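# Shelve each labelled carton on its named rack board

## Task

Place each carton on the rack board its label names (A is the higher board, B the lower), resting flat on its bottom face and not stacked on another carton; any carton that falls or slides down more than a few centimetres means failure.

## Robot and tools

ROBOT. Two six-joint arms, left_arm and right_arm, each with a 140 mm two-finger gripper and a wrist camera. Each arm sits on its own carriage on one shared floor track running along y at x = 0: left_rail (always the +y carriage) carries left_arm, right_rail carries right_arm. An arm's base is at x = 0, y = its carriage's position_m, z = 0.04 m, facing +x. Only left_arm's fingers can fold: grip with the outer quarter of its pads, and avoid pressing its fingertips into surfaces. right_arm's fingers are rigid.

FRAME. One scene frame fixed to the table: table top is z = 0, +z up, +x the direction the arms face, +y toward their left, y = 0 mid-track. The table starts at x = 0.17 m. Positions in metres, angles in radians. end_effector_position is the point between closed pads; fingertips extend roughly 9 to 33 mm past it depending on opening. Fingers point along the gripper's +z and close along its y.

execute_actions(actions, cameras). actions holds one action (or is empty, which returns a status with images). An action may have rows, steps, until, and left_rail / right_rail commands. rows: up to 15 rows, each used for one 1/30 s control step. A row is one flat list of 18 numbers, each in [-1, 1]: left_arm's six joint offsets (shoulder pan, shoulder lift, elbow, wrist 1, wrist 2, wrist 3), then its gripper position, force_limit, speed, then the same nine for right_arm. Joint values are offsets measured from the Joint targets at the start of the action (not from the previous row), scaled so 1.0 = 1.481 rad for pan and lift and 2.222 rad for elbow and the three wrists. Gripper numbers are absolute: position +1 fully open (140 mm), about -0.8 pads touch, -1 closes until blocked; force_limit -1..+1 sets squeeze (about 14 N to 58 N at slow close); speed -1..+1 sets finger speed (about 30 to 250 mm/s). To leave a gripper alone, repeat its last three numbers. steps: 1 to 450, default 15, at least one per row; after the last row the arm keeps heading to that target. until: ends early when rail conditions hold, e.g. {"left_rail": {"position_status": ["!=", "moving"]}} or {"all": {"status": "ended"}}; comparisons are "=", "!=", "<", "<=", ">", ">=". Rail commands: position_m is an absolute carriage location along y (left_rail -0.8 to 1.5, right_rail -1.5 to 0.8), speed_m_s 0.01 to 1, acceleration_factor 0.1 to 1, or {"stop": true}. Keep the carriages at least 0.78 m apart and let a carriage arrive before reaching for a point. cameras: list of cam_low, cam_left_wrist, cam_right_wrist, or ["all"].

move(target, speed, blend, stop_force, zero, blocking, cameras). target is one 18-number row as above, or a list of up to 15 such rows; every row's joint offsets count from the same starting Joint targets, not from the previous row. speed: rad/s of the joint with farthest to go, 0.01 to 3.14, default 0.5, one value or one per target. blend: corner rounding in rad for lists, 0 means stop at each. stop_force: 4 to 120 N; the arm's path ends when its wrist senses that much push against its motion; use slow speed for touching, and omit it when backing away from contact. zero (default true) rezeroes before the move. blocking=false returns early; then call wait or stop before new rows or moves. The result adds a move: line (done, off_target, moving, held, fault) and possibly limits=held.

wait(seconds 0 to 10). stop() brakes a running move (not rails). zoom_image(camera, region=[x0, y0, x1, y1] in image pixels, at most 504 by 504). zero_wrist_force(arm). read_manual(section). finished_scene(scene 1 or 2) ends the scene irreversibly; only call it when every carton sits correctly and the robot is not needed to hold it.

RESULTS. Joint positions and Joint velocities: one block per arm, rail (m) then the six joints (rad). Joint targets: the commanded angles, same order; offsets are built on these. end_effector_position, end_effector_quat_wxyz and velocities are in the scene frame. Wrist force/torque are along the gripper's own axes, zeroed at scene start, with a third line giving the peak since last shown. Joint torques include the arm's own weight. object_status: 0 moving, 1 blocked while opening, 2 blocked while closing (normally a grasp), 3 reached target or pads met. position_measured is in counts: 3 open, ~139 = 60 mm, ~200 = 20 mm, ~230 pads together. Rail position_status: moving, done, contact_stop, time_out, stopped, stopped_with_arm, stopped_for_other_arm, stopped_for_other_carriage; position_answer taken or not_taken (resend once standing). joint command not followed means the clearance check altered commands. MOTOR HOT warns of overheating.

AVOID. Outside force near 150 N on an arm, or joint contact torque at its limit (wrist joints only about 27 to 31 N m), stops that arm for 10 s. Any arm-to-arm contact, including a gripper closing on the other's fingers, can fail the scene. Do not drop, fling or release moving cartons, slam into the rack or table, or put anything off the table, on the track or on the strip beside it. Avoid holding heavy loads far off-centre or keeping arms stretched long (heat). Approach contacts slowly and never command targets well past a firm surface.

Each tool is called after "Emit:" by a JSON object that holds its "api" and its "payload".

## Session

Emit:
{"api": "execute_actions", "payload": {"actions": []}}

Scene clock: 0.00 s.
left_arm: end_effector_position=(+0.3563, +0.7786, +0.5790) position_measured=3 object_status=3 end_effector_quat_wxyz=(+0.000, +0.000, +1.000, +0.000) | right_arm: end_effector_position=(+0.3563, -0.6214, +0.5790) position_measured=3 object_status=3 end_effector_quat_wxyz=(+0.000, +0.000, +1.000, +0.000)
Joint positions: left_arm=[0.7 -0.281 -2.157 1.821 -1.235 -1.571 -0.28] | right_arm=[-0.7 -0.28 -2.157 1.821 -1.235 -1.571 -0.28]
Joint velocities: within noise
Joint torques (N m): no reading
Wrist force (N): no reading
Wrist torque (N m): no reading
Wrist force, peak (N): no reading
Joint targets: left_arm=[0.700 -0.281 -2.157 1.821 -1.235 -1.571 -0.280] | right_arm=[-0.700 -0.280 -2.157 1.821 -1.235 -1.571 -0.280]
Tool commands: left_gripper/position=+1.0 left_gripper/force_limit=+1.0 left_gripper/speed=+1.0 right_gripper/position=+1.0 right_gripper/force_limit=+1.0 right_gripper/speed=+1.0
left_rail: position_m=0.700 position_status=done
right_rail: position_m=-0.700 position_status=done

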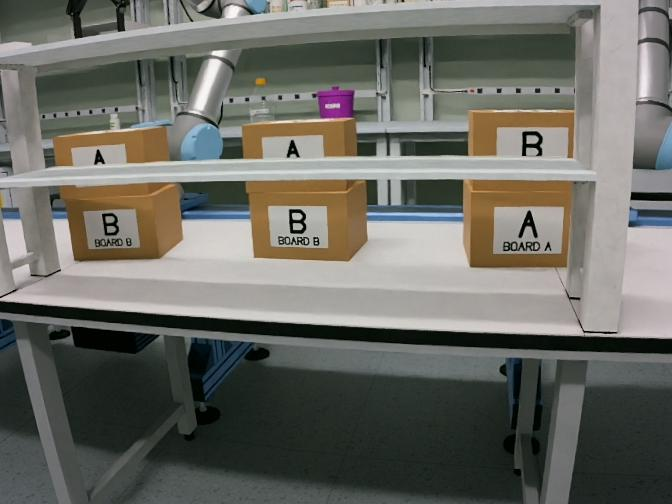

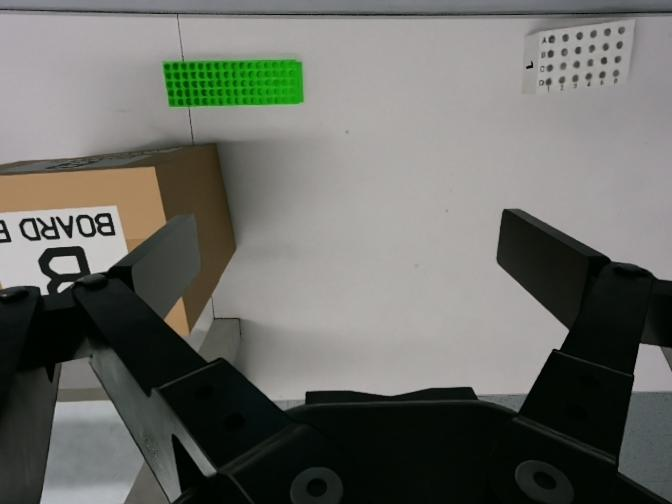

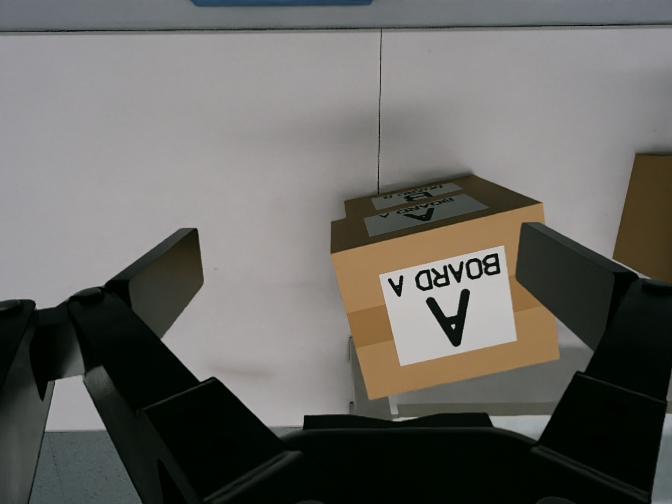

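Emit:
{"api": "move", "payload": {"target": [0.1897,0,-0.1445,-0.0662,0.4419,0.126,-1,-1,0,0.189,0,-0.1445,0.8515,0,0.126,-1,-1,0], "speed": 0.9}}

Emit:
{"api": "move", "payload": {"target": [0,0,0,0.9176,0.6251,0,-1,-1,0,0,0,0,0,0.9,0,-1,-1,0], "speed": 0.9}}

Emit:
{"api": "move", "payload": {"target": [0,0,0,0,0.716,0,-1,-1,0,0,0,0,0,0.1448,0,-1,-1,0], "speed": 0.9}}

Emit:
{"api": "execute_actions", "payload": {"actions": [{"right_rail":{"position_m":-1.1,"speed_m_s":0.3},"left_rail":{"position_m":-0.25,"speed_m_s":0.35},"steps":300,"until":{"all":{"status":"ended"}}}]}}

Scene clock: 18.63 s.
left_arm: end_effector_position=(+0.3059, +1.1575, +0.9655) position_measured=233 object_status=3 end_effector_quat_wxyz=(+0.205, -0.110, +0.858, +0.459) | right_arm: end_effector_position=(-0.2267, -0.5257, +0.9603) position_measured=233 object_status=3 end_effector_quat_wxyz=(+0.707, +0.000, -0.707, +0.000)
Joint positions: left_arm=[0.7 0 -2.157 1.5 -1.382 -0.589 -0.001] | right_arm=[-0.7 -0.001 -2.157 1.5 0.657 -1.571 -0.001]
Joint torques (N m): left_arm=[13.92 9.58 -54.57 -8.82 5.87 2.66] | right_arm=[11.11 17.6 -37.2 7.7 0.18 3.07]
Wrist force (N): left_arm=[0.5 -0.2 0.3] | right_arm=[-0.9 1.0 -1.7]
Wrist torque (N m): left_arm=[0.10 0.03 -0.54] | right_arm=[0.10 -0.25 0.03]
Wrist force, peak (N): left_arm=[0.7 -3.2 0.9] | right_arm=[-3.7 0.2 -3.6]
Joint targets: left_arm=[0.700 0.001 -2.157 1.500 -1.382 -0.589 -0.001] | right_arm=[-0.700 -0.001 -2.157 1.500 0.657 -1.571 -0.001]
left_rail: position_m=0.700 position_status=done
right_rail: position_m=-0.700 position_status=done
move: done

Scene clock: 21.63 s.
left_arm: end_effector_position=(+0.3579, +1.1116, +0.9605) position_measured=233 object_status=3 end_effector_quat_wxyz=(-0.266, +0.655, +0.266, +0.655) | right_arm: end_effector_position=(+0.2556, -0.2162, +0.9604) position_measured=233 object_status=3 end_effector_quat_wxyz=(-0.382, +0.595, +0.382, +0.595)
Joint positions: left_arm=[0.7 0.001 -2.157 1.5 0.657 0.8 -0.001] | right_arm=[-0.7 -0.001 -2.157 1.5 0.657 0.429 -0.001]
Joint torques (N m): left_arm=[11.71 13.52 -42.47 0.72 2.72 2.49] | right_arm=[6.58 14.48 -36 -1.6 3.72 3]
Wrist force (N): left_arm=[-1.1 0.1 0.3] | right_arm=[-0.9 0.7 -1.6]
Wrist torque (N m): left_arm=[-0.25 0.09 0.08] | right_arm=[0.07 -0.25 0.05]
Wrist force, peak (N): left_arm=[-1.7 0.7 -0.2] | right_arm=[-1.0 -2.6 -1.6]
Joint targets: left_arm=[0.700 0.001 -2.157 1.500 0.657 0.800 -0.001] | right_arm=[-0.700 -0.001 -2.157 1.500 0.657 0.429 -0.001]
left_rail: position_m=0.700 position_status=done
right_rail: position_m=-0.700 position_status=done
move: done

Scene clock: 24.13 s.
left_arm: end_effector_position=(+0.3462, +0.6253, +0.9604) position_measured=233 object_status=3 end_effector_quat_wxyz=(+0.282, +0.649, -0.282, +0.649) | right_arm: end_effector_position=(+0.3463, -0.2770, +0.9604) position_measured=233 object_status=3 end_effector_quat_wxyz=(-0.282, +0.648, +0.282, +0.649)
Joint positions: left_arm=[0.7 0.001 -2.157 1.5 0.657 2.391 -0.001] | right_arm=[-0.7 -0.001 -2.157 1.5 0.657 0.751 -0.001]
Joint torques (N m): left_arm=[10.06 15.25 -36.18 -0.3 2.31 2.27] | right_arm=[3.8 12.99 -32.71 -4.34 3.65 2.02]
Wrist force (N): left_arm=[-0.5 0.2 0.3] | right_arm=[-0.7 1.0 -1.4]
Wrist torque (N m): left_arm=[-0.23 -0.01 0.07] | right_arm=[0.10 -0.26 0.05]
Wrist force, peak (N): left_arm=[-0.3 1.9 0.1] | right_arm=[-1.0 1.0 -1.9]
Joint targets: left_arm=[0.700 0.001 -2.157 1.500 0.657 2.391 -0.001] | right_arm=[-0.700 -0.001 -2.157 1.500 0.657 0.751 -0.001]
left_rail: position_m=0.700 position_status=done
right_rail: position_m=-0.700 position_status=done
move: done

Scene clock: 27.63 s.
left_arm: end_effector_position=(+0.3461, -0.3247, +0.9604) position_measured=233 object_status=3 end_effector_quat_wxyz=(+0.282, +0.649, -0.282, +0.649) | right_arm: end_effector_position=(+0.3463, -0.6770, +0.9604) position_measured=233 object_status=3 end_effector_quat_wxyz=(-0.282, +0.648, +0.282, +0.649)
Joint positions: left_arm=[-0.25 0.001 -2.157 1.5 0.657 2.391 -0.001] | right_arm=[-1.1 -0.001 -2.157 1.5 0.657 0.751 -0.001]
Joint torques (N m): left_arm=[7.74 14.18 -31.55 -3.08 -1.91 2.21] | right_arm=[-2.91 13.38 -27.43 -2.66 0.16 0.86]
Wrist force (N): left_arm=[-0.7 0.5 0.1] | right_arm=[-1.2 1.1 -1.4]
Wrist torque (N m): left_arm=[-0.18 0.00 0.07] | right_arm=[0.12 -0.18 0.05]
Wrist force, peak (N): left_arm=[-0.8 1.3 1.3] | right_arm=[-1.3 2.1 -2.2]
Joint targets: left_arm=[-0.250 0.001 -2.157 1.500 0.657 2.391 -0.001] | right_arm=[-1.100 -0.001 -2.157 1.500 0.657 0.751 -0.001]
Tool commands: left_gripper/position=-1.0 left_gripper/force_limit=-1.0 left_gripper/speed=+0.0 right_gripper/position=-1.0 right_gripper/force_limit=-1.0 right_gripper/speed=+0.0
left_rail: position_m=-0.250 speed_m_s=0.35 position_status=done
right_rail: position_m=-1.100 speed_m_s=0.30 position_status=done

Emit:
{"api": "move", "payload": {"target": [-0.0007,0.1053,0.4353,-0.5055,0,0.0005,-1,-1,0,0.0007,0.1053,0.4353,-0.5055,0,0.0005,-1,-1,0], "speed": 0.6}}

Emit:
{"api": "move", "payload": {"target": [0,0.1228,0.0568,-0.1386,0,0,-1,-1,0,0,0.1228,0.0568,-0.1386,0,0,-1,-1,0], "speed": 0.2, "stop_force": 15, "cameras": ["all"]}}

Scene clock: 37.87 s.
left_arm: end_effector_position=(+0.4874, -0.3252, +0.4010) position_measured=233 object_status=3 end_effector_quat_wxyz=(+0.282, +0.648, -0.282, +0.649) | right_arm: end_effector_position=(+0.4873, -0.6766, +0.4009) position_measured=233 object_status=3 end_effector_quat_wxyz=(-0.282, +0.648, +0.282, +0.648)
Joint positions: left_arm=[-0.25 -0.001 -2.001 2.467 -0.466 2.391 0.001] | right_arm=[-1.1 0.001 -2.001 2.467 -0.466 0.751 0.001]
Joint torques (N m): left_arm=[-16.55 15.61 -35.97 -4.94 -1.64 2.49] | right_arm=[11.07 8.47 -31.68 -6.17 -2.16 2.78]
Wrist force (N): left_arm=[-0.9 0.4 0.3] | right_arm=[-0.9 0.9 -1.2]
Wrist torque (N m): left_arm=[-0.19 0.05 0.08] | right_arm=[-0.01 -0.22 0.05]
Wrist force, peak (N): left_arm=[-4.2 1.0 -0.3] | right_arm=[-3.9 0.4 -2.0]
Joint targets: left_arm=[-0.250 -0.001 -2.001 2.467 -0.466 2.391 0.001] | right_arm=[-1.100 0.001 -2.001 2.467 -0.466 0.751 0.001]
left_rail: position_m=-0.250 speed_m_s=0.35 position_status=done
right_rail: position_m=-1.100 speed_m_s=0.30 position_status=done
move: done

Scene clock: 40.47 s.
left_arm: end_effector_position=(+0.4904, -0.3252, +0.2951) position_measured=233 object_status=3 end_effector_quat_wxyz=(+0.282, +0.648, -0.282, +0.649) | right_arm: end_effector_position=(+0.4902, -0.6766, +0.2951) position_measured=233 object_status=3 end_effector_quat_wxyz=(-0.282, +0.649, +0.282, +0.648)
Joint positions: left_arm=[-0.25 -0.001 -1.819 2.593 -0.774 2.391 0.001] | right_arm=[-1.1 0.001 -1.819 2.593 -0.774 0.751 0.001]
Joint torques (N m): left_arm=[-12.62 6.58 -26.55 -5.25 -2.05 1.8] | right_arm=[6.96 1.07 -23.36 -6.4 -2.38 2.91]
Wrist force (N): left_arm=[-0.5 0.5 0.5] | right_arm=[-0.6 0.7 -1.1]
Wrist torque (N m): left_arm=[-0.16 -0.02 0.08] | right_arm=[-0.02 -0.28 0.08]
Wrist force, peak (N): left_arm=[1.5 3.3 -1.9] | right_arm=[-1.0 1.1 -1.3]
Joint targets: left_arm=[-0.250 -0.001 -1.819 2.593 -0.774 2.391 0.001] | right_arm=[-1.100 0.001 -1.819 2.593 -0.774 0.751 0.001]
left_rail: position_m=-0.250 speed_m_s=0.35 position_status=done
right_rail: position_m=-1.100 speed_m_s=0.30 position_status=done
move: done
camera_calibration:
cam_left_wrist: T_world_to_cam=[[-0.743847, -0.668344, -0.00267801, 0.157248], [-0.22418, 0.253276, -0.94106, 0.466194], [0.62963, -0.699405, -0.338228, -0.253587], [0, 0, 0, 1]] pos_world=[0.381146, -0.19034, 0.353367]
cam_right_wrist: T_world_to_cam=[[0.722556, -0.690926, -0.0231049, -0.807812], [-0.230223, -0.208979, -0.950434, 0.253748], [0.651852, 0.692061, -0.310066, 0.416282], [0, 0, 0, 1]] pos_world=[0.370754, -0.793203, 0.351582]

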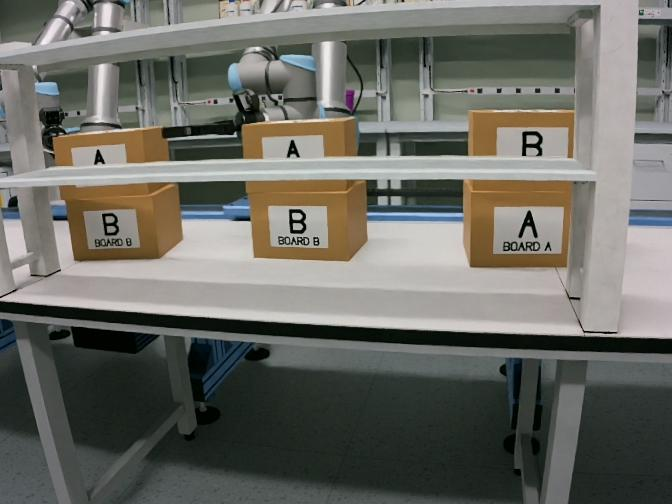

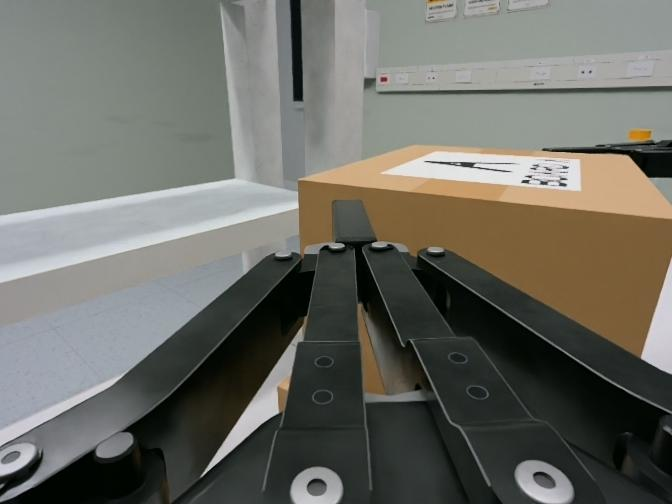

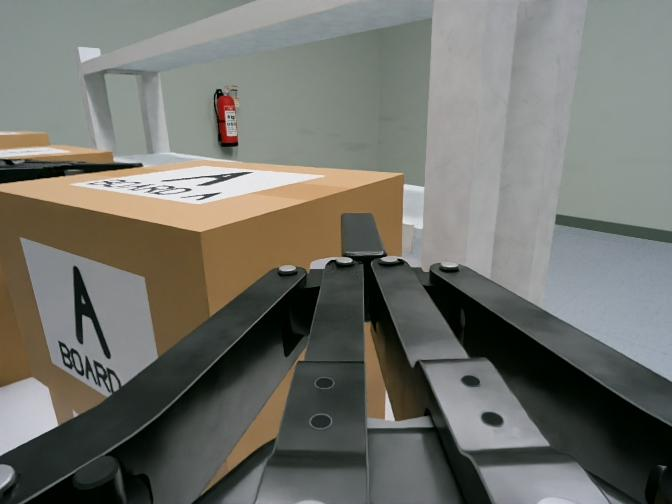

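Emit:
{"api": "execute_actions", "payload": {"actions": [{"left_rail":{"position_m":-0.27,"speed_m_s":0.05,"acceleration_factor":0.15},"right_rail":{"position_m":-1.085,"speed_m_s":0.05,"acceleration_factor":0.15},"steps":100,"until":{"all":{"status":"ended"}}}]}}

Emit:
{"api": "move", "payload": {"target": [0,0,0,0,0.07,0,-1,-1,0,0,0,0,0,-0.07,0,-1,-1,0], "speed": 0.06, "stop_force": 12}}

Emit:
{"api": "move", "payload": {"target": [0,0,0,0,0.03,0,-1,-1,0,0,0,0,0,-0.03,0,-1,-1,0], "speed": 0.04, "stop_force": 34, "cameras": ["cam_right_wrist","cam_left_wrist"]}}

Scene clock: 49.50 s.
left_arm: end_effector_position=(+0.4904, -0.3452, +0.2951) position_measured=233 object_status=3 end_effector_quat_wxyz=(+0.282, +0.648, -0.282, +0.649) | right_arm: end_effector_position=(+0.4902, -0.6616, +0.2951) position_measured=233 object_status=3 end_effector_quat_wxyz=(-0.282, +0.649, +0.282, +0.648)
Joint positions: left_arm=[-0.27 -0.001 -1.819 2.593 -0.774 2.391 0.001] | right_arm=[-1.085 0.001 -1.819 2.593 -0.774 0.751 0.001]
Joint torques (N m): left_arm=[-12.56 6.36 -26.89 -5.09 -1.88 -0.07] | right_arm=[0.28 -0.07 -23.35 -6.03 -2.11 2.91]
Wrist force (N): left_arm=[-0.7 0.2 0.6] | right_arm=[-0.9 0.7 -0.9]
Wrist torque (N m): left_arm=[-0.22 0.01 0.09] | right_arm=[-0.02 -0.23 0.08]
Wrist force, peak (N): left_arm=[-0.9 0.7 0.8] | right_arm=[-0.9 1.2 -1.4]
Joint targets: left_arm=[-0.270 -0.001 -1.819 2.593 -0.774 2.391 0.001] | right_arm=[-1.085 0.001 -1.819 2.593 -0.774 0.751 0.001]
Tool commands: left_gripper/position=-1.0 left_gripper/force_limit=-1.0 left_gripper/speed=+0.0 right_gripper/position=-1.0 right_gripper/force_limit=-1.0 right_gripper/speed=+0.0
left_rail: position_m=-0.270 speed_m_s=0.05 position_status=done
right_rail: position_m=-1.085 speed_m_s=0.05 position_status=done

Scene clock: 51.67 s.
left_arm: end_effector_position=(+0.4743, -0.3592, +0.2951) position_measured=233 object_status=3 end_effector_quat_wxyz=(+0.302, +0.639, -0.302, +0.639) | right_arm: end_effector_position=(+0.4739, -0.6473, +0.2951) position_measured=233 object_status=3 end_effector_quat_wxyz=(-0.303, +0.639, +0.302, +0.639)
Joint positions: left_arm=[-0.27 -0.001 -1.819 2.593 -0.774 2.454 0.001] | right_arm=[-1.085 0 -1.819 2.593 -0.774 0.687 0.001]
Joint torques (N m): left_arm=[-8.59 6.26 -27 -3.5 0.17 -0.74] | right_arm=[6.66 0.28 -23.57 -4.65 0.33 2.67]
Wrist force (N): left_arm=[-0.9 -9.2 -11.6] | right_arm=[-0.8 13.7 -12.6]
Wrist torque (N m): left_arm=[0.05 -0.03 0.10] | right_arm=[-0.23 -0.25 0.08]
Wrist force, peak (N): left_arm=[0.0 -19.5 -19.3] | right_arm=[-0.9 21.8 -20.8]
Joint targets: left_arm=[-0.270 -0.001 -1.819 2.593 -0.774 2.454 0.001] | right_arm=[-1.085 0.001 -1.819 2.593 -0.774 0.687 0.001]
left_rail: position_m=-0.270 speed_m_s=0.05 position_status=done
right_rail: position_m=-1.085 speed_m_s=0.05 position_status=done
move: contact (left_arm, right_arm); left_arm: the wrist 2 is farthest, 0.093 rad from its target; right_arm: the wrist 2 is farthest, 0.091 rad from its target

Scene clock: 53.00 s.
left_arm: end_effector_position=(+0.4723, -0.3608, +0.2951) position_measured=233 object_status=3 end_effector_quat_wxyz=(+0.304, +0.638, -0.305, +0.638) | right_arm: end_effector_position=(+0.4718, -0.6456, +0.2951) position_measured=233 object_status=3 end_effector_quat_wxyz=(-0.305, +0.638, +0.305, +0.638)
Joint positions: left_arm=[-0.27 0 -1.819 2.593 -0.774 2.461 0.001] | right_arm=[-1.085 0 -1.819 2.593 -0.774 0.679 0.001]
Joint torques (N m): left_arm=[-46.57 6.65 -27.48 -3.41 7.84 -0.77] | right_arm=[44.17 0.44 -24.76 -4.65 -7.29 2.91]
Wrist force (N): left_arm=[0.1 -42.9 -50.6] | right_arm=[-0.3 47.3 -51.8]
Wrist torque (N m): left_arm=[0.61 0.05 0.11] | right_arm=[-0.93 -0.29 0.08]
Wrist force, peak (N): left_arm=[0.3 -49.6 -55.5] | right_arm=[-0.5 53.2 -57.1]
Joint targets: left_arm=[-0.270 0.000 -1.819 2.593 -0.774 2.461 0.001] | right_arm=[-1.085 0.000 -1.819 2.593 -0.774 0.679 0.001]
left_rail: position_m=-0.270 speed_m_s=0.05 position_status=done
right_rail: position_m=-1.085 speed_m_s=0.05 position_status=done
move: contact (left_arm, right_arm); left_arm: the wrist 2 is farthest, 0.059 rad from its target; right_arm: the wrist 2 is farthest, 0.058 rad from its target
camera_calibration:
cam_left_wrist: T_world_to_cam=[[-0.788935, -0.61447, -0.0027113, 0.160664], [-0.205747, 0.268317, -0.941102, 0.467932], [0.579007, -0.741911, -0.338111, -0.258615], [0, 0, 0, 1]] pos_world=[0.372769, -0.218701, 0.353367]
cam_right_wrist: T_world_to_cam=[[0.770259, -0.637312, -0.0231163, -0.760971], [-0.214648, -0.224951, -0.950433, 0.238309], [0.600523, 0.737042, -0.310068, 0.460142], [0, 0, 0, 1]] pos_world=[0.360972, -0.770511, 0.351582]
Images, in order (width x height): cam_left_wrist 672x504, cam_right_wrist 672x504.

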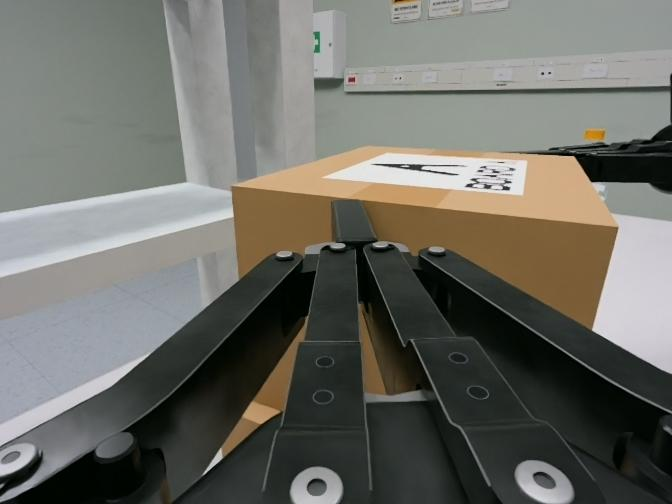

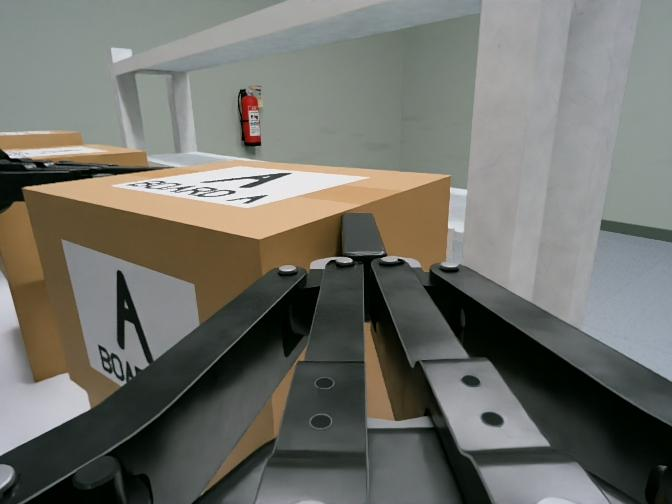

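Emit:
{"api": "move", "payload": {"target": [[0,-0.1711,-0.1089,0.223,0,0,-1,-1,0,0,-0.1711,-0.1089,0.223,0,0,-1,-1,0],[0,-0.1974,-0.2475,0.379,0,0,-1,-1,0,0,-0.1974,-0.2475,0.379,0,0,-1,-1,0]], "blend": [0.05,0], "speed": 0.2}}

Emit:
{"api": "execute_actions", "payload": {"actions": [{"left_rail":{"position_m":-0.152},"right_rail":{"position_m":-0.967},"steps":250,"until":{"all":{"status":"ended"}}}], "cameras": ["cam_right_wrist","cam_left_wrist"]}}

Scene clock: 65.10 s.
left_arm: end_effector_position=(+0.4692, -0.3608, +0.6650) position_measured=233 object_status=3 end_effector_quat_wxyz=(+0.304, +0.638, -0.305, +0.638) | right_arm: end_effector_position=(+0.4686, -0.6456, +0.6649) position_measured=233 object_status=3 end_effector_quat_wxyz=(-0.305, +0.638, +0.305, +0.638)
Joint positions: left_arm=[-0.27 0 -2.111 2.044 0.067 2.461 0.001] | right_arm=[-1.085 0 -2.111 2.044 0.068 0.679 0.001]
Joint torques (N m): left_arm=[-41.02 -27.09 -68.68 -0.62 9.54 -0.86] | right_arm=[20.27 -17.67 -56.23 -0.26 -9.65 1.13]
Wrist force (N): left_arm=[-8.5 -42.5 -51.3] | right_arm=[-8.5 44.8 -52.1]
Wrist torque (N m): left_arm=[0.68 -0.31 0.07] | right_arm=[-0.83 -0.59 0.07]
Wrist force, peak (N): left_arm=[-8.6 -44.0 -52.9] | right_arm=[-0.5 48.2 -52.5]
Joint targets: left_arm=[-0.270 0.000 -2.111 2.043 0.068 2.461 0.001] | right_arm=[-1.085 0.000 -2.111 2.043 0.068 0.679 0.001]
left_rail: position_m=-0.270 speed_m_s=0.05 position_status=done
right_rail: position_m=-1.085 speed_m_s=0.05 position_status=done
move: done

Scene clock: 68.17 s.
left_arm: end_effector_position=(+0.4692, -0.2428, +0.6651) position_measured=233 object_status=3 end_effector_quat_wxyz=(+0.304, +0.638, -0.305, +0.638) | right_arm: end_effector_position=(+0.4686, -0.5276, +0.6650) position_measured=233 object_status=3 end_effector_quat_wxyz=(-0.305, +0.638, +0.305, +0.638)
Joint positions: left_arm=[-0.152 0 -2.111 2.043 0.068 2.461 0.001] | right_arm=[-0.967 0 -2.111 2.043 0.068 0.679 0.001]
Joint torques (N m): left_arm=[-31.52 -23.85 -67.11 -0.13 10.28 -0.8] | right_arm=[19.06 -18.11 -56.5 -0.22 -10.71 -0.11]
Wrist force (N): left_arm=[-8.9 -44.4 -53.2] | right_arm=[-9.5 46.7 -54.5]
Wrist torque (N m): left_arm=[0.66 -0.38 0.07] | right_arm=[-0.88 -0.56 0.07]
Wrist force, peak (N): left_arm=[-7.8 -44.7 -54.1] | right_arm=[-9.3 47.0 -54.6]
Joint targets: left_arm=[-0.152 0.000 -2.111 2.043 0.068 2.461 0.001] | right_arm=[-0.967 0.000 -2.111 2.043 0.068 0.679 0.001]
Tool commands: left_gripper/position=-1.0 left_gripper/force_limit=-1.0 left_gripper/speed=+0.0 right_gripper/position=-1.0 right_gripper/force_limit=-1.0 right_gripper/speed=+0.0
left_rail: position_m=-0.152 speed_m_s=0.05 position_status=done
right_rail: position_m=-0.967 speed_m_s=0.05 position_status=done
camera_calibration:
cam_left_wrist: T_world_to_cam=[[-0.788985, -0.614405, -0.00293361, 0.231915], [-0.205505, 0.268392, -0.941134, 0.783688], [0.579025, -0.741938, -0.338021, -0.0442824], [0, 0, 0, 1]] pos_world=[0.36967, -0.100701, 0.723268]
cam_right_wrist: T_world_to_cam=[[0.770293, -0.637276, -0.0229699, -0.674924], [-0.21447, -0.224978, -0.950467, 0.615697], [0.600542, 0.737065, -0.309976, 0.489668], [0, 0, 0, 1]] pos_world=[0.357872, -0.652511, 0.721482]
Images, in order (width x height): cam_left_wrist 672x504, cam_right_wrist 672x504.

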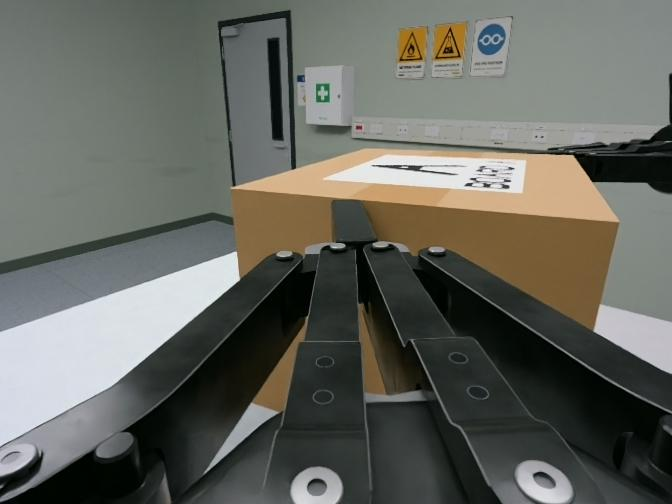

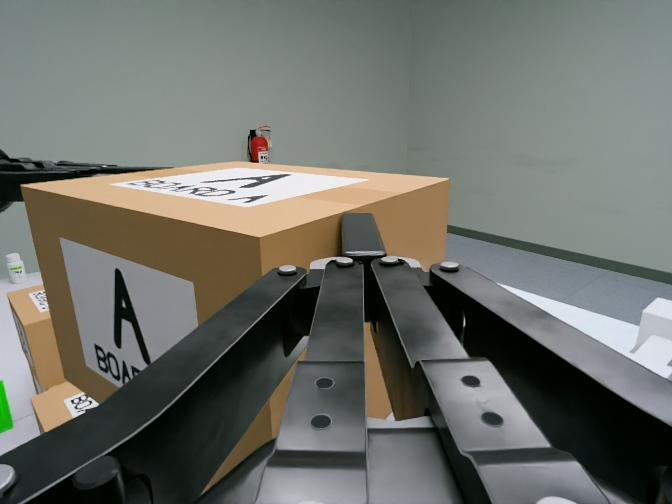

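Emit:
{"api": "move", "payload": {"target": [[0,0.1507,-0.0557,-0.0448,0,0,-1,-1,0,0,0.1507,-0.0557,-0.0448,0,0,-1,-1,0],[0,0.2878,-0.1261,-0.0657,0,0,-1,-1,0,0,0.2878,-0.1261,-0.0657,0,0,-1,-1,0],[0,0.3212,-0.1463,-0.0678,0,0,-1,-1,0,0,0.3212,-0.1463,-0.0678,0,0,-1,-1,0]], "blend": [0.04,0.04,0], "speed": 0.12, "stop_force": 25}}

Emit:
{"api": "move", "payload": {"target": [0,0.0053,0.0443,-0.0478,0,0,-1,-1,0,0,0.0053,0.0443,-0.0478,0,0,-1,-1,0], "speed": 0.05, "stop_force": 18, "cameras": ["cam_right_wrist","cam_left_wrist"]}}

Scene clock: 80.37 s.
left_arm: end_effector_position=(+0.7442, -0.2430, +0.6651) position_measured=233 object_status=3 end_effector_quat_wxyz=(+0.304, +0.638, -0.305, +0.638) | right_arm: end_effector_position=(+0.7436, -0.5274, +0.6650) position_measured=233 object_status=3 end_effector_quat_wxyz=(-0.305, +0.638, +0.305, +0.638)
Joint positions: left_arm=[-0.152 0 -1.636 1.718 -0.083 2.461 0.001] | right_arm=[-0.967 0 -1.636 1.718 -0.083 0.679 0.001]
Joint torques (N m): left_arm=[-30.4 -31.47 -69.19 -7.69 11.87 -1.01] | right_arm=[29.48 -35.9 -57.35 -8.56 -13.62 -0.5]
Wrist force (N): left_arm=[-8.7 -35.7 -42.6] | right_arm=[-9.0 37.4 -43.4]
Wrist torque (N m): left_arm=[0.44 -0.42 0.09] | right_arm=[-0.70 -0.61 0.13]
Wrist force, peak (N): left_arm=[-8.2 -44.9 -53.7] | right_arm=[-9.3 46.9 -54.5]
Joint targets: left_arm=[-0.152 0.000 -1.636 1.718 -0.083 2.461 0.001] | right_arm=[-0.967 0.000 -1.636 1.718 -0.083 0.679 0.001]
left_rail: position_m=-0.152 speed_m_s=0.05 position_status=done
right_rail: position_m=-0.967 speed_m_s=0.05 position_status=done
move: done; blend cut to 0.0247 rad at target 2

Scene clock: 83.10 s.
left_arm: end_effector_position=(+0.7425, -0.2430, +0.6236) position_measured=233 object_status=3 end_effector_quat_wxyz=(+0.304, +0.638, -0.305, +0.638) | right_arm: end_effector_position=(+0.7420, -0.5274, +0.6244) position_measured=233 object_status=3 end_effector_quat_wxyz=(-0.305, +0.638, +0.305, +0.638)
Joint positions: left_arm=[-0.152 0 -1.63 1.786 -0.157 2.461 0.001] | right_arm=[-0.967 0 -1.63 1.785 -0.155 0.679 0.001]
Joint torques (N m): left_arm=[-41.45 -50.91 -58.26 1.58 12.59 -0.7] | right_arm=[34.93 -52.14 -47.25 2.12 -14.04 -0.29]
Wrist force (N): left_arm=[2.8 -37.9 -41.8] | right_arm=[3.4 38.4 -41.8]
Wrist torque (N m): left_arm=[0.54 0.09 -0.02] | right_arm=[-0.80 -0.29 0.17]
Wrist force, peak (N): left_arm=[14.6 -38.3 -53.0] | right_arm=[11.3 35.9 -48.2]
Joint targets: left_arm=[-0.152 0.000 -1.630 1.786 -0.157 2.461 0.001] | right_arm=[-0.967 0.000 -1.630 1.785 -0.155 0.679 0.001]
left_rail: position_m=-0.152 speed_m_s=0.05 position_status=done
right_rail: position_m=-0.967 speed_m_s=0.05 position_status=done
move: contact (left_arm, right_arm); left_arm: the wrist 1 is farthest, 0.032 rad from its target; right_arm: the wrist 1 is farthest, 0.034 rad from its target
camera_calibration:
cam_left_wrist: T_world_to_cam=[[-0.788956, -0.614442, -0.00303488, 0.447408], [-0.205376, 0.268355, -0.941173, 0.800762], [0.579111, -0.741921, -0.337912, -0.21676], [0, 0, 0, 1]] pos_world=[0.64297, -0.100801, 0.681768]
cam_right_wrist: T_world_to_cam=[[0.770264, -0.637314, -0.022874, -0.886463], [-0.214341, -0.22494, -0.950505, 0.635737], [0.600625, 0.737043, -0.309866, 0.31268], [0, 0, 0, 1]] pos_world=[0.631272, -0.652411, 0.680883]
Images, in order (width x height): cam_left_wrist 672x504, cam_right_wrist 672x504.

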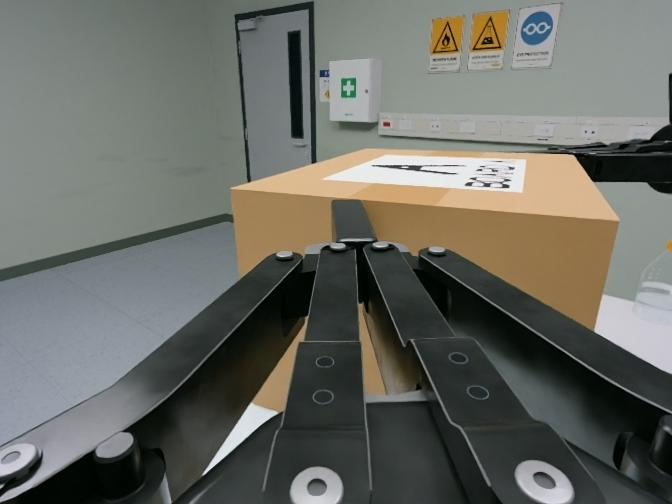

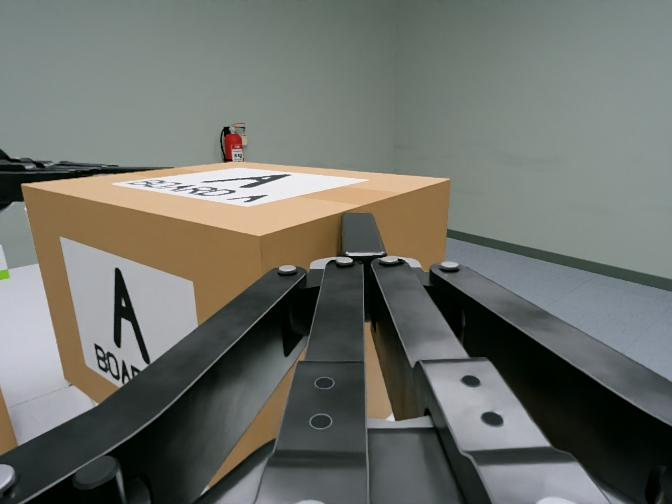

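Emit:
{"api": "execute_actions", "payload": {"actions": [{"left_rail":{"position_m":-0.122},"right_rail":{"position_m":-0.987},"steps":100,"until":{"all":{"status":"ended"}}}]}}

Emit:
{"api": "move", "payload": {"target": [0,-0.2702,0.1022,0.0736,0,0,-1,-1,0,0,-0.2702,0.1022,0.0736,0,0,-1,-1,0], "speed": 0.3}}

Emit:
{"api": "execute_actions", "payload": {"actions": [{"left_rail":{"position_m":-0.29,"speed_m_s":0.1},"right_rail":{"position_m":-1.11,"speed_m_s":0.1},"steps":150,"until":{"all":{"status":"ended"}}}]}}

Emit:
{"api": "move", "payload": {"target": [0,0.1854,-0.0582,-0.0608,0,0,-1,-1,0,0,0,0,0,0,0,-1,-1,0], "speed": 0.15, "stop_force": 30, "cameras": ["cam_right_wrist","cam_left_wrist"]}}

Scene clock: 92.87 s.
left_arm: end_effector_position=(+0.7425, -0.2130, +0.6236) position_measured=233 object_status=3 end_effector_quat_wxyz=(+0.304, +0.638, -0.305, +0.638) | right_arm: end_effector_position=(+0.7420, -0.5474, +0.6244) position_measured=233 object_status=3 end_effector_quat_wxyz=(-0.305, +0.638, +0.305, +0.638)
Joint positions: left_arm=[-0.122 0 -1.63 1.786 -0.157 2.461 0.001] | right_arm=[-0.987 0 -1.63 1.785 -0.155 0.679 0.001]
Joint torques (N m): left_arm=[10.06 -63.32 -57.82 -3.18 -1.47 -0.84] | right_arm=[-14.08 -52.76 -44.02 -4.2 3.17 0.08]
Wrist force (N): left_arm=[-0.8 0.2 0.3] | right_arm=[0.7 -0.9 -0.4]
Wrist torque (N m): left_arm=[-0.24 0.00 0.09] | right_arm=[-0.42 -0.62 0.06]
Wrist force, peak (N): left_arm=[3.3 -38.0 -42.0] | right_arm=[3.3 38.8 -42.1]
Joint targets: left_arm=[-0.122 0.000 -1.630 1.786 -0.157 2.461 0.001] | right_arm=[-0.987 0.000 -1.630 1.785 -0.155 0.679 0.001]
Tool commands: left_gripper/position=-1.0 left_gripper/force_limit=-1.0 left_gripper/speed=+0.0 right_gripper/position=-1.0 right_gripper/force_limit=-1.0 right_gripper/speed=+0.0
left_rail: position_m=-0.122 speed_m_s=0.05 position_status=done
right_rail: position_m=-0.987 speed_m_s=0.05 position_status=done

Scene clock: 94.73 s.
left_arm: end_effector_position=(+0.5152, -0.2129, +0.6618) position_measured=233 object_status=3 end_effector_quat_wxyz=(+0.303, +0.635, -0.306, +0.641) | right_arm: end_effector_position=(+0.5146, -0.5476, +0.6626) position_measured=233 object_status=3 end_effector_quat_wxyz=(-0.304, +0.635, +0.306, +0.641)
Joint positions: left_arm=[-0.122 0 -2.03 2.013 0.007 2.461 0.001] | right_arm=[-0.987 0 -2.03 2.012 0.009 0.679 0.001]
Joint torques (N m): left_arm=[10.69 -29.14 -40.75 1.3 -2.23 -0.66] | right_arm=[-1.18 -20.16 -35.63 1.22 3.1 -0.45]
Wrist force (N): left_arm=[-0.9 0.5 0.2] | right_arm=[1.0 -0.7 -0.3]
Wrist torque (N m): left_arm=[-0.18 0.03 0.09] | right_arm=[-0.35 -0.63 0.06]
Wrist force, peak (N): left_arm=[-1.5 -1.2 1.3] | right_arm=[1.2 -2.5 -1.8]
Joint targets: left_arm=[-0.122 0.000 -2.030 2.013 0.007 2.461 0.001] | right_arm=[-0.987 0.000 -2.030 2.012 0.009 0.679 0.001]
left_rail: position_m=-0.122 speed_m_s=0.05 position_status=done
right_rail: position_m=-0.987 speed_m_s=0.05 position_status=done
move: done

Scene clock: 97.63 s.
left_arm: end_effector_position=(+0.5151, -0.3809, +0.6618) position_measured=233 object_status=3 end_effector_quat_wxyz=(+0.303, +0.635, -0.306, +0.641) | right_arm: end_effector_position=(+0.5144, -0.6705, +0.6626) position_measured=233 object_status=3 end_effector_quat_wxyz=(-0.304, +0.635, +0.306, +0.641)
Joint positions: left_arm=[-0.29 0 -2.03 2.013 0.007 2.461 0.001] | right_arm=[-1.11 0 -2.03 2.012 0.009 0.679 0.001]
Joint torques (N m): left_arm=[11.1 -28.63 -44.01 0.88 -1.94 -1] | right_arm=[9.82 -20.12 -36.04 1.35 2.85 -0.26]
Wrist force (N): left_arm=[-1.1 0.2 0.0] | right_arm=[0.8 -1.0 -0.8]
Wrist torque (N m): left_arm=[-0.25 0.08 0.09] | right_arm=[-0.43 -0.58 0.06]
Wrist force, peak (N): left_arm=[-1.0 0.6 0.4] | right_arm=[1.1 -1.1 -0.6]
Joint targets: left_arm=[-0.290 0.000 -2.030 2.013 0.007 2.461 0.001] | right_arm=[-1.110 0.000 -2.030 2.012 0.009 0.679 0.001]
Tool commands: left_gripper/position=-1.0 left_gripper/force_limit=-1.0 left_gripper/speed=+0.0 right_gripper/position=-1.0 right_gripper/force_limit=-1.0 right_gripper/speed=+0.0
left_rail: position_m=-0.290 speed_m_s=0.10 position_status=done
right_rail: position_m=-1.110 speed_m_s=0.10 position_status=done

Scene clock: 100.53 s.
left_arm: end_effector_position=(+0.6684, -0.3810, +0.6299) position_measured=233 object_status=3 end_effector_quat_wxyz=(+0.305, +0.638, -0.305, +0.638) | right_arm: end_effector_position=(+0.5144, -0.6705, +0.6626) position_measured=233 object_status=3 end_effector_quat_wxyz=(-0.304, +0.635, +0.306, +0.641)
Joint positions: left_arm=[-0.29 0 -1.756 1.884 -0.128 2.461 0.001] | right_arm=[-1.11 0 -2.03 2.012 0.009 0.679 0.001]
Joint torques (N m): left_arm=[11.33 -7.18 -59.86 -4.78 -2.01 -0.73] | right_arm=[9.12 -18.24 -37.68 0.85 2.92 -0.19]
Wrist force (N): left_arm=[2.7 4.7 -2.7] | right_arm=[0.6 -0.6 -0.5]
Wrist torque (N m): left_arm=[-0.31 0.16 0.10] | right_arm=[-0.34 -0.53 0.06]
Wrist force, peak (N): left_arm=[5.1 8.0 -2.6] | right_arm=[1.1 -1.3 -0.5]
Joint targets: left_arm=[-0.290 0.000 -1.756 1.884 -0.128 2.461 0.001] | right_arm=[-1.110 0.000 -2.030 2.012 0.009 0.679 0.001]
left_rail: position_m=-0.290 speed_m_s=0.10 position_status=done
right_rail: position_m=-1.110 speed_m_s=0.10 position_status=done
move: done
camera_calibration:
cam_left_wrist: T_world_to_cam=[[-0.788965, -0.614433, -0.00261003, 0.303886], [-0.205877, 0.268354, -0.941064, 0.828809], [0.578921, -0.741929, -0.33822, -0.273752], [0, 0, 0, 1]] pos_world=[0.568869, -0.238801, 0.688167]
cam_right_wrist: T_world_to_cam=[[0.770456, -0.637306, -0.0154416, -0.806463], [-0.205184, -0.224974, -0.952516, 0.58757], [0.60357, 0.73704, -0.304098, 0.561348], [0, 0, 0, 1]] pos_world=[0.403091, -0.795511, 0.717921]
Images, in order (width x height): cam_left_wrist 672x504, cam_right_wrist 672x504.

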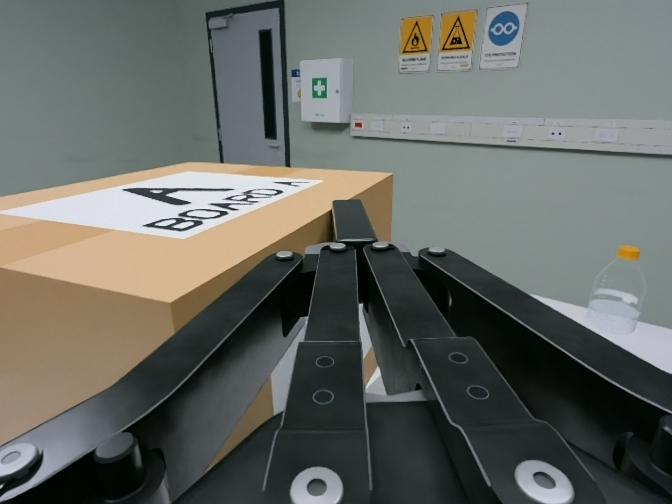

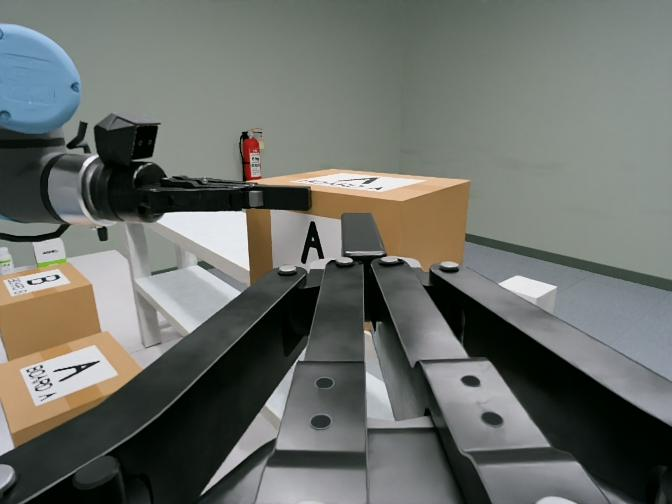

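Emit:
{"api": "move", "payload": {"target": [[0,-0.1854,0.0582,0.0608,0,0,-1,-1,0,0,0,0,0,0,0,-1,-1,0],[0,-0.1655,0.2625,-0.1522,-0.0315,0,-1,-1,0,0,0.0195,0.205,-0.2139,0.0322,0,-1,-1,0]], "blend": [0.04,0], "speed": 0.35}}

Emit:
{"api": "execute_actions", "payload": {"actions": [{"left_rail":{"position_m":-0.245,"speed_m_s":0.1},"right_rail":{"position_m":-1.11,"speed_m_s":0.1},"steps":150,"until":{"all":{"status":"ended"}}}]}}

Emit:
{"api": "move", "payload": {"target": [0,0.4521,0.1088,-0.4102,0,0,-1,-1,0,0,0.4521,0.1088,-0.4102,0,0,-1,-1,0], "speed": 0.25, "stop_force": 15, "cameras": ["cam_right_wrist","cam_left_wrist"]}}

Scene clock: 111.97 s.
left_arm: end_effector_position=(+0.4872, -0.3652, +0.4008) position_measured=233 object_status=3 end_effector_quat_wxyz=(+0.282, +0.648, -0.282, +0.648) | right_arm: end_effector_position=(+0.4869, -0.6865, +0.4011) position_measured=233 object_status=3 end_effector_quat_wxyz=(-0.282, +0.648, +0.282, +0.649)
Joint positions: left_arm=[-0.29 0 -2.001 2.467 -0.466 2.391 0.001] | right_arm=[-1.11 0 -2.002 2.467 -0.466 0.75 0.001]
Joint torques (N m): left_arm=[8.3 14.32 -36.63 -4.69 -2.34 -0.99] | right_arm=[10.71 7.25 -30.33 -6.41 3.72 -0.26]
Wrist force (N): left_arm=[-1.1 0.6 0.2] | right_arm=[0.3 -0.6 0.0]
Wrist torque (N m): left_arm=[-0.15 0.08 0.08] | right_arm=[-0.35 -0.48 0.06]
Wrist force, peak (N): left_arm=[2.8 5.1 -2.6] | right_arm=[-2.2 -1.4 -0.8]
Joint targets: left_arm=[-0.290 0.000 -2.001 2.467 -0.467 2.391 0.001] | right_arm=[-1.110 0.000 -2.002 2.467 -0.467 0.750 0.001]
left_rail: position_m=-0.290 speed_m_s=0.10 position_status=done
right_rail: position_m=-1.110 speed_m_s=0.10 position_status=done
move: done

Scene clock: 113.53 s.
left_arm: end_effector_position=(+0.4872, -0.3202, +0.4007) position_measured=233 object_status=3 end_effector_quat_wxyz=(+0.282, +0.648, -0.282, +0.648) | right_arm: end_effector_position=(+0.4869, -0.6865, +0.4010) position_measured=233 object_status=3 end_effector_quat_wxyz=(-0.282, +0.648, +0.282, +0.649)
Joint positions: left_arm=[-0.245 0 -2.001 2.467 -0.467 2.391 0.001] | right_arm=[-1.11 0 -2.002 2.467 -0.467 0.75 0.001]
Joint torques (N m): left_arm=[11.27 13.41 -36.22 -5.2 -2.14 -0.68] | right_arm=[9.89 8.66 -30.47 -6.01 3.69 -0.31]
Wrist force (N): left_arm=[-0.8 0.3 0.2] | right_arm=[0.3 -1.0 0.4]
Wrist torque (N m): left_arm=[-0.21 0.03 0.08] | right_arm=[-0.42 -0.47 0.06]
Wrist force, peak (N): left_arm=[-1.2 0.5 0.8] | right_arm=[-0.2 -1.3 0.0]
Joint targets: left_arm=[-0.245 0.000 -2.001 2.467 -0.467 2.391 0.001] | right_arm=[-1.110 0.000 -2.002 2.467 -0.467 0.750 0.001]
Tool commands: left_gripper/position=-1.0 left_gripper/force_limit=-1.0 left_gripper/speed=+0.0 right_gripper/position=-1.0 right_gripper/force_limit=-1.0 right_gripper/speed=+0.0
left_rail: position_m=-0.245 speed_m_s=0.10 position_status=done
right_rail: position_m=-1.110 speed_m_s=0.10 position_status=done

Scene clock: 118.23 s.
left_arm: end_effector_position=(+0.5092, -0.3202, +0.3392) position_measured=233 object_status=3 end_effector_quat_wxyz=(+0.282, +0.648, -0.282, +0.648) | right_arm: end_effector_position=(+0.4870, -0.6865, +0.1354) position_measured=233 object_status=3 end_effector_quat_wxyz=(-0.282, +0.648, +0.282, +0.649)
Joint positions: left_arm=[-0.245 0 -1.862 2.518 -0.655 2.391 0.001] | right_arm=[-1.11 0 -1.332 2.709 -1.378 0.75 0.001]
Joint torques (N m): left_arm=[8.98 -33 -52.28 0.8 -0.54 -1.13] | right_arm=[8.65 -20.24 -0.86 -6.1 3.56 -0.31]
Wrist force (N): left_arm=[-0.5 0.2 0.2] | right_arm=[0.3 -1.0 0.1]
Wrist torque (N m): left_arm=[-0.23 -0.02 0.12] | right_arm=[-0.39 -0.49 0.06]
Wrist force, peak (N): left_arm=[83.5 39.7 -6.6] | right_arm=[0.5 -1.7 0.8]
Joint targets: left_arm=[-0.245 0.000 -1.862 2.518 -0.655 2.391 0.001] | right_arm=[-1.110 0.000 -1.332 2.709 -1.378 0.750 0.001]
left_rail: position_m=-0.245 speed_m_s=0.10 position_status=done
right_rail: position_m=-1.110 speed_m_s=0.10 position_status=done
move: contact (left_arm); left_arm: the wrist 1 is farthest, 0.723 rad from its target
camera_calibration:
cam_left_wrist: T_world_to_cam=[[-0.744066, -0.668103, -0.00231186, 0.174752], [-0.224558, 0.253346, -0.940951, 0.510786], [0.629238, -0.69961, -0.338534, -0.246834], [0, 0, 0, 1]] pos_world=[0.400045, -0.185341, 0.397467]
cam_right_wrist: T_world_to_cam=[[0.722818, -0.690674, -0.0224608, -0.816118], [-0.229357, -0.209117, -0.950613, 0.0986514], [0.651867, 0.692272, -0.309564, 0.375807], [0, 0, 0, 1]] pos_world=[0.367555, -0.803202, 0.191785]
Images, in order (width x height): cam_left_wrist 672x504, cam_right_wrist 672x504.

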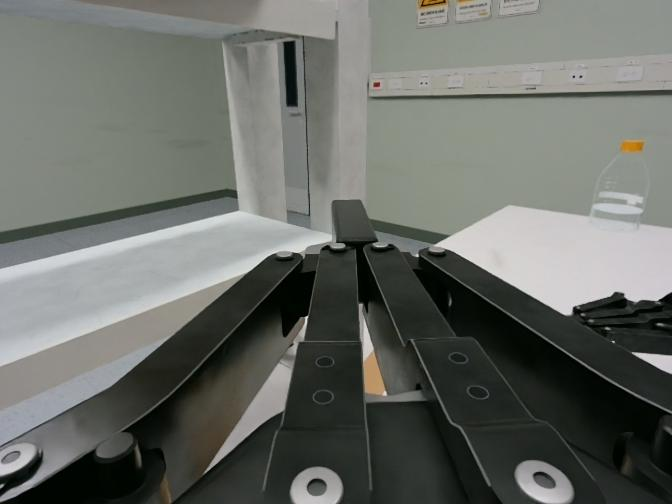

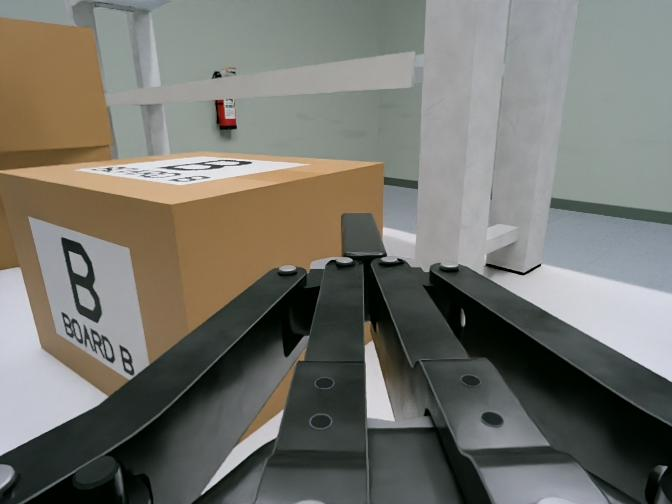

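Emit:
{"api": "move", "payload": {"target": [0,-0.0939,-0.023,0.0846,0,0,-1,-1,0,0,0,0,0,0,0,-1,-1,0], "speed": 0.15, "cameras": ["all"]}}

Scene clock: 126.17 s.
left_arm: end_effector_position=(+0.4876, -0.3202, +0.4016) position_measured=233 object_status=3 end_effector_quat_wxyz=(+0.282, +0.648, -0.283, +0.649) | right_arm: end_effector_position=(+0.4870, -0.6865, +0.1354) position_measured=233 object_status=3 end_effector_quat_wxyz=(-0.282, +0.648, +0.282, +0.649)
Joint positions: left_arm=[-0.245 0 -2.001 2.467 -0.467 2.391 0.001] | right_arm=[-1.11 0 -1.332 2.709 -1.378 0.75 0.001]
Joint torques (N m): left_arm=[8.79 -27.27 -56.92 0.77 0.83 -0.93] | right_arm=[8.47 -19.26 -1.73 -6.32 3.46 -0.39]
Wrist force (N): left_arm=[-1.0 0.5 0.5] | right_arm=[0.2 -1.0 -0.1]
Wrist torque (N m): left_arm=[-0.18 0.07 0.12] | right_arm=[-0.39 -0.49 0.06]
Wrist force, peak (N): left_arm=[-1.2 0.5 0.3] | right_arm=[0.6 -1.2 0.0]
Joint targets: left_arm=[-0.245 0.000 -2.001 2.467 -0.467 2.391 0.001] | right_arm=[-1.110 0.000 -1.332 2.709 -1.378 0.750 0.001]
left_rail: position_m=-0.245 speed_m_s=0.10 position_status=done
right_rail: position_m=-1.110 speed_m_s=0.10 position_status=done
move: done
camera_calibration:
cam_left_wrist: T_world_to_cam=[[-0.744046, -0.668117, -0.00398377, 0.159437], [-0.222443, 0.253336, -0.941456, 0.563756], [0.630012, -0.6996, -0.337111, -0.21304], [0, 0, 0, 1]] pos_world=[0.37825, -0.185341, 0.459569]
cam_right_wrist: T_world_to_cam=[[0.722818, -0.690674, -0.0224608, -0.816118], [-0.229357, -0.209117, -0.950613, 0.0986514], [0.651867, 0.692272, -0.309564, 0.375807], [0, 0, 0, 1]] pos_world=[0.367555, -0.803202, 0.191785]

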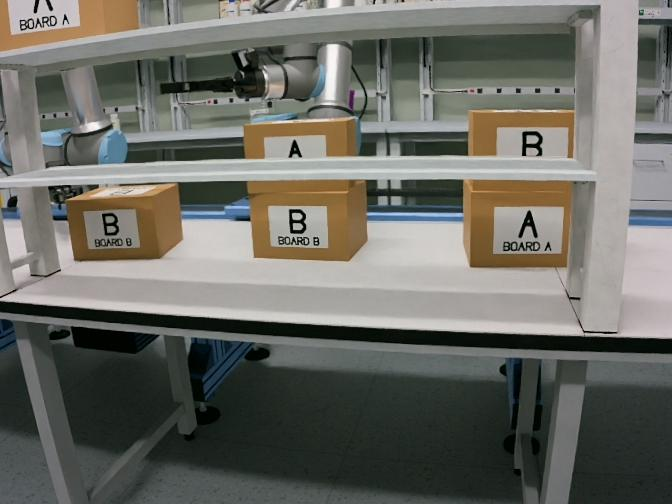

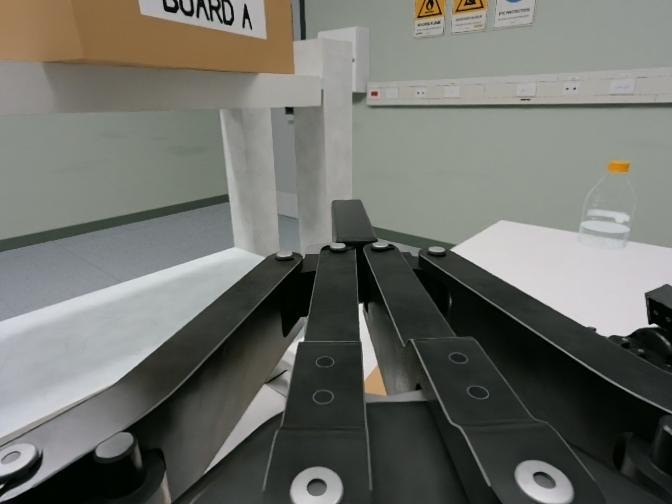

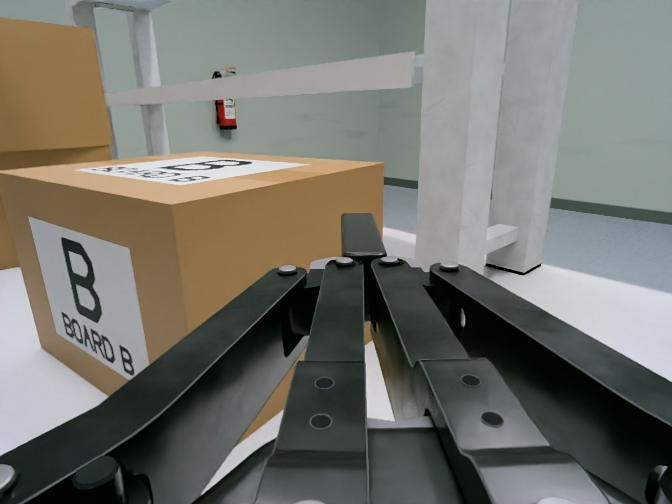

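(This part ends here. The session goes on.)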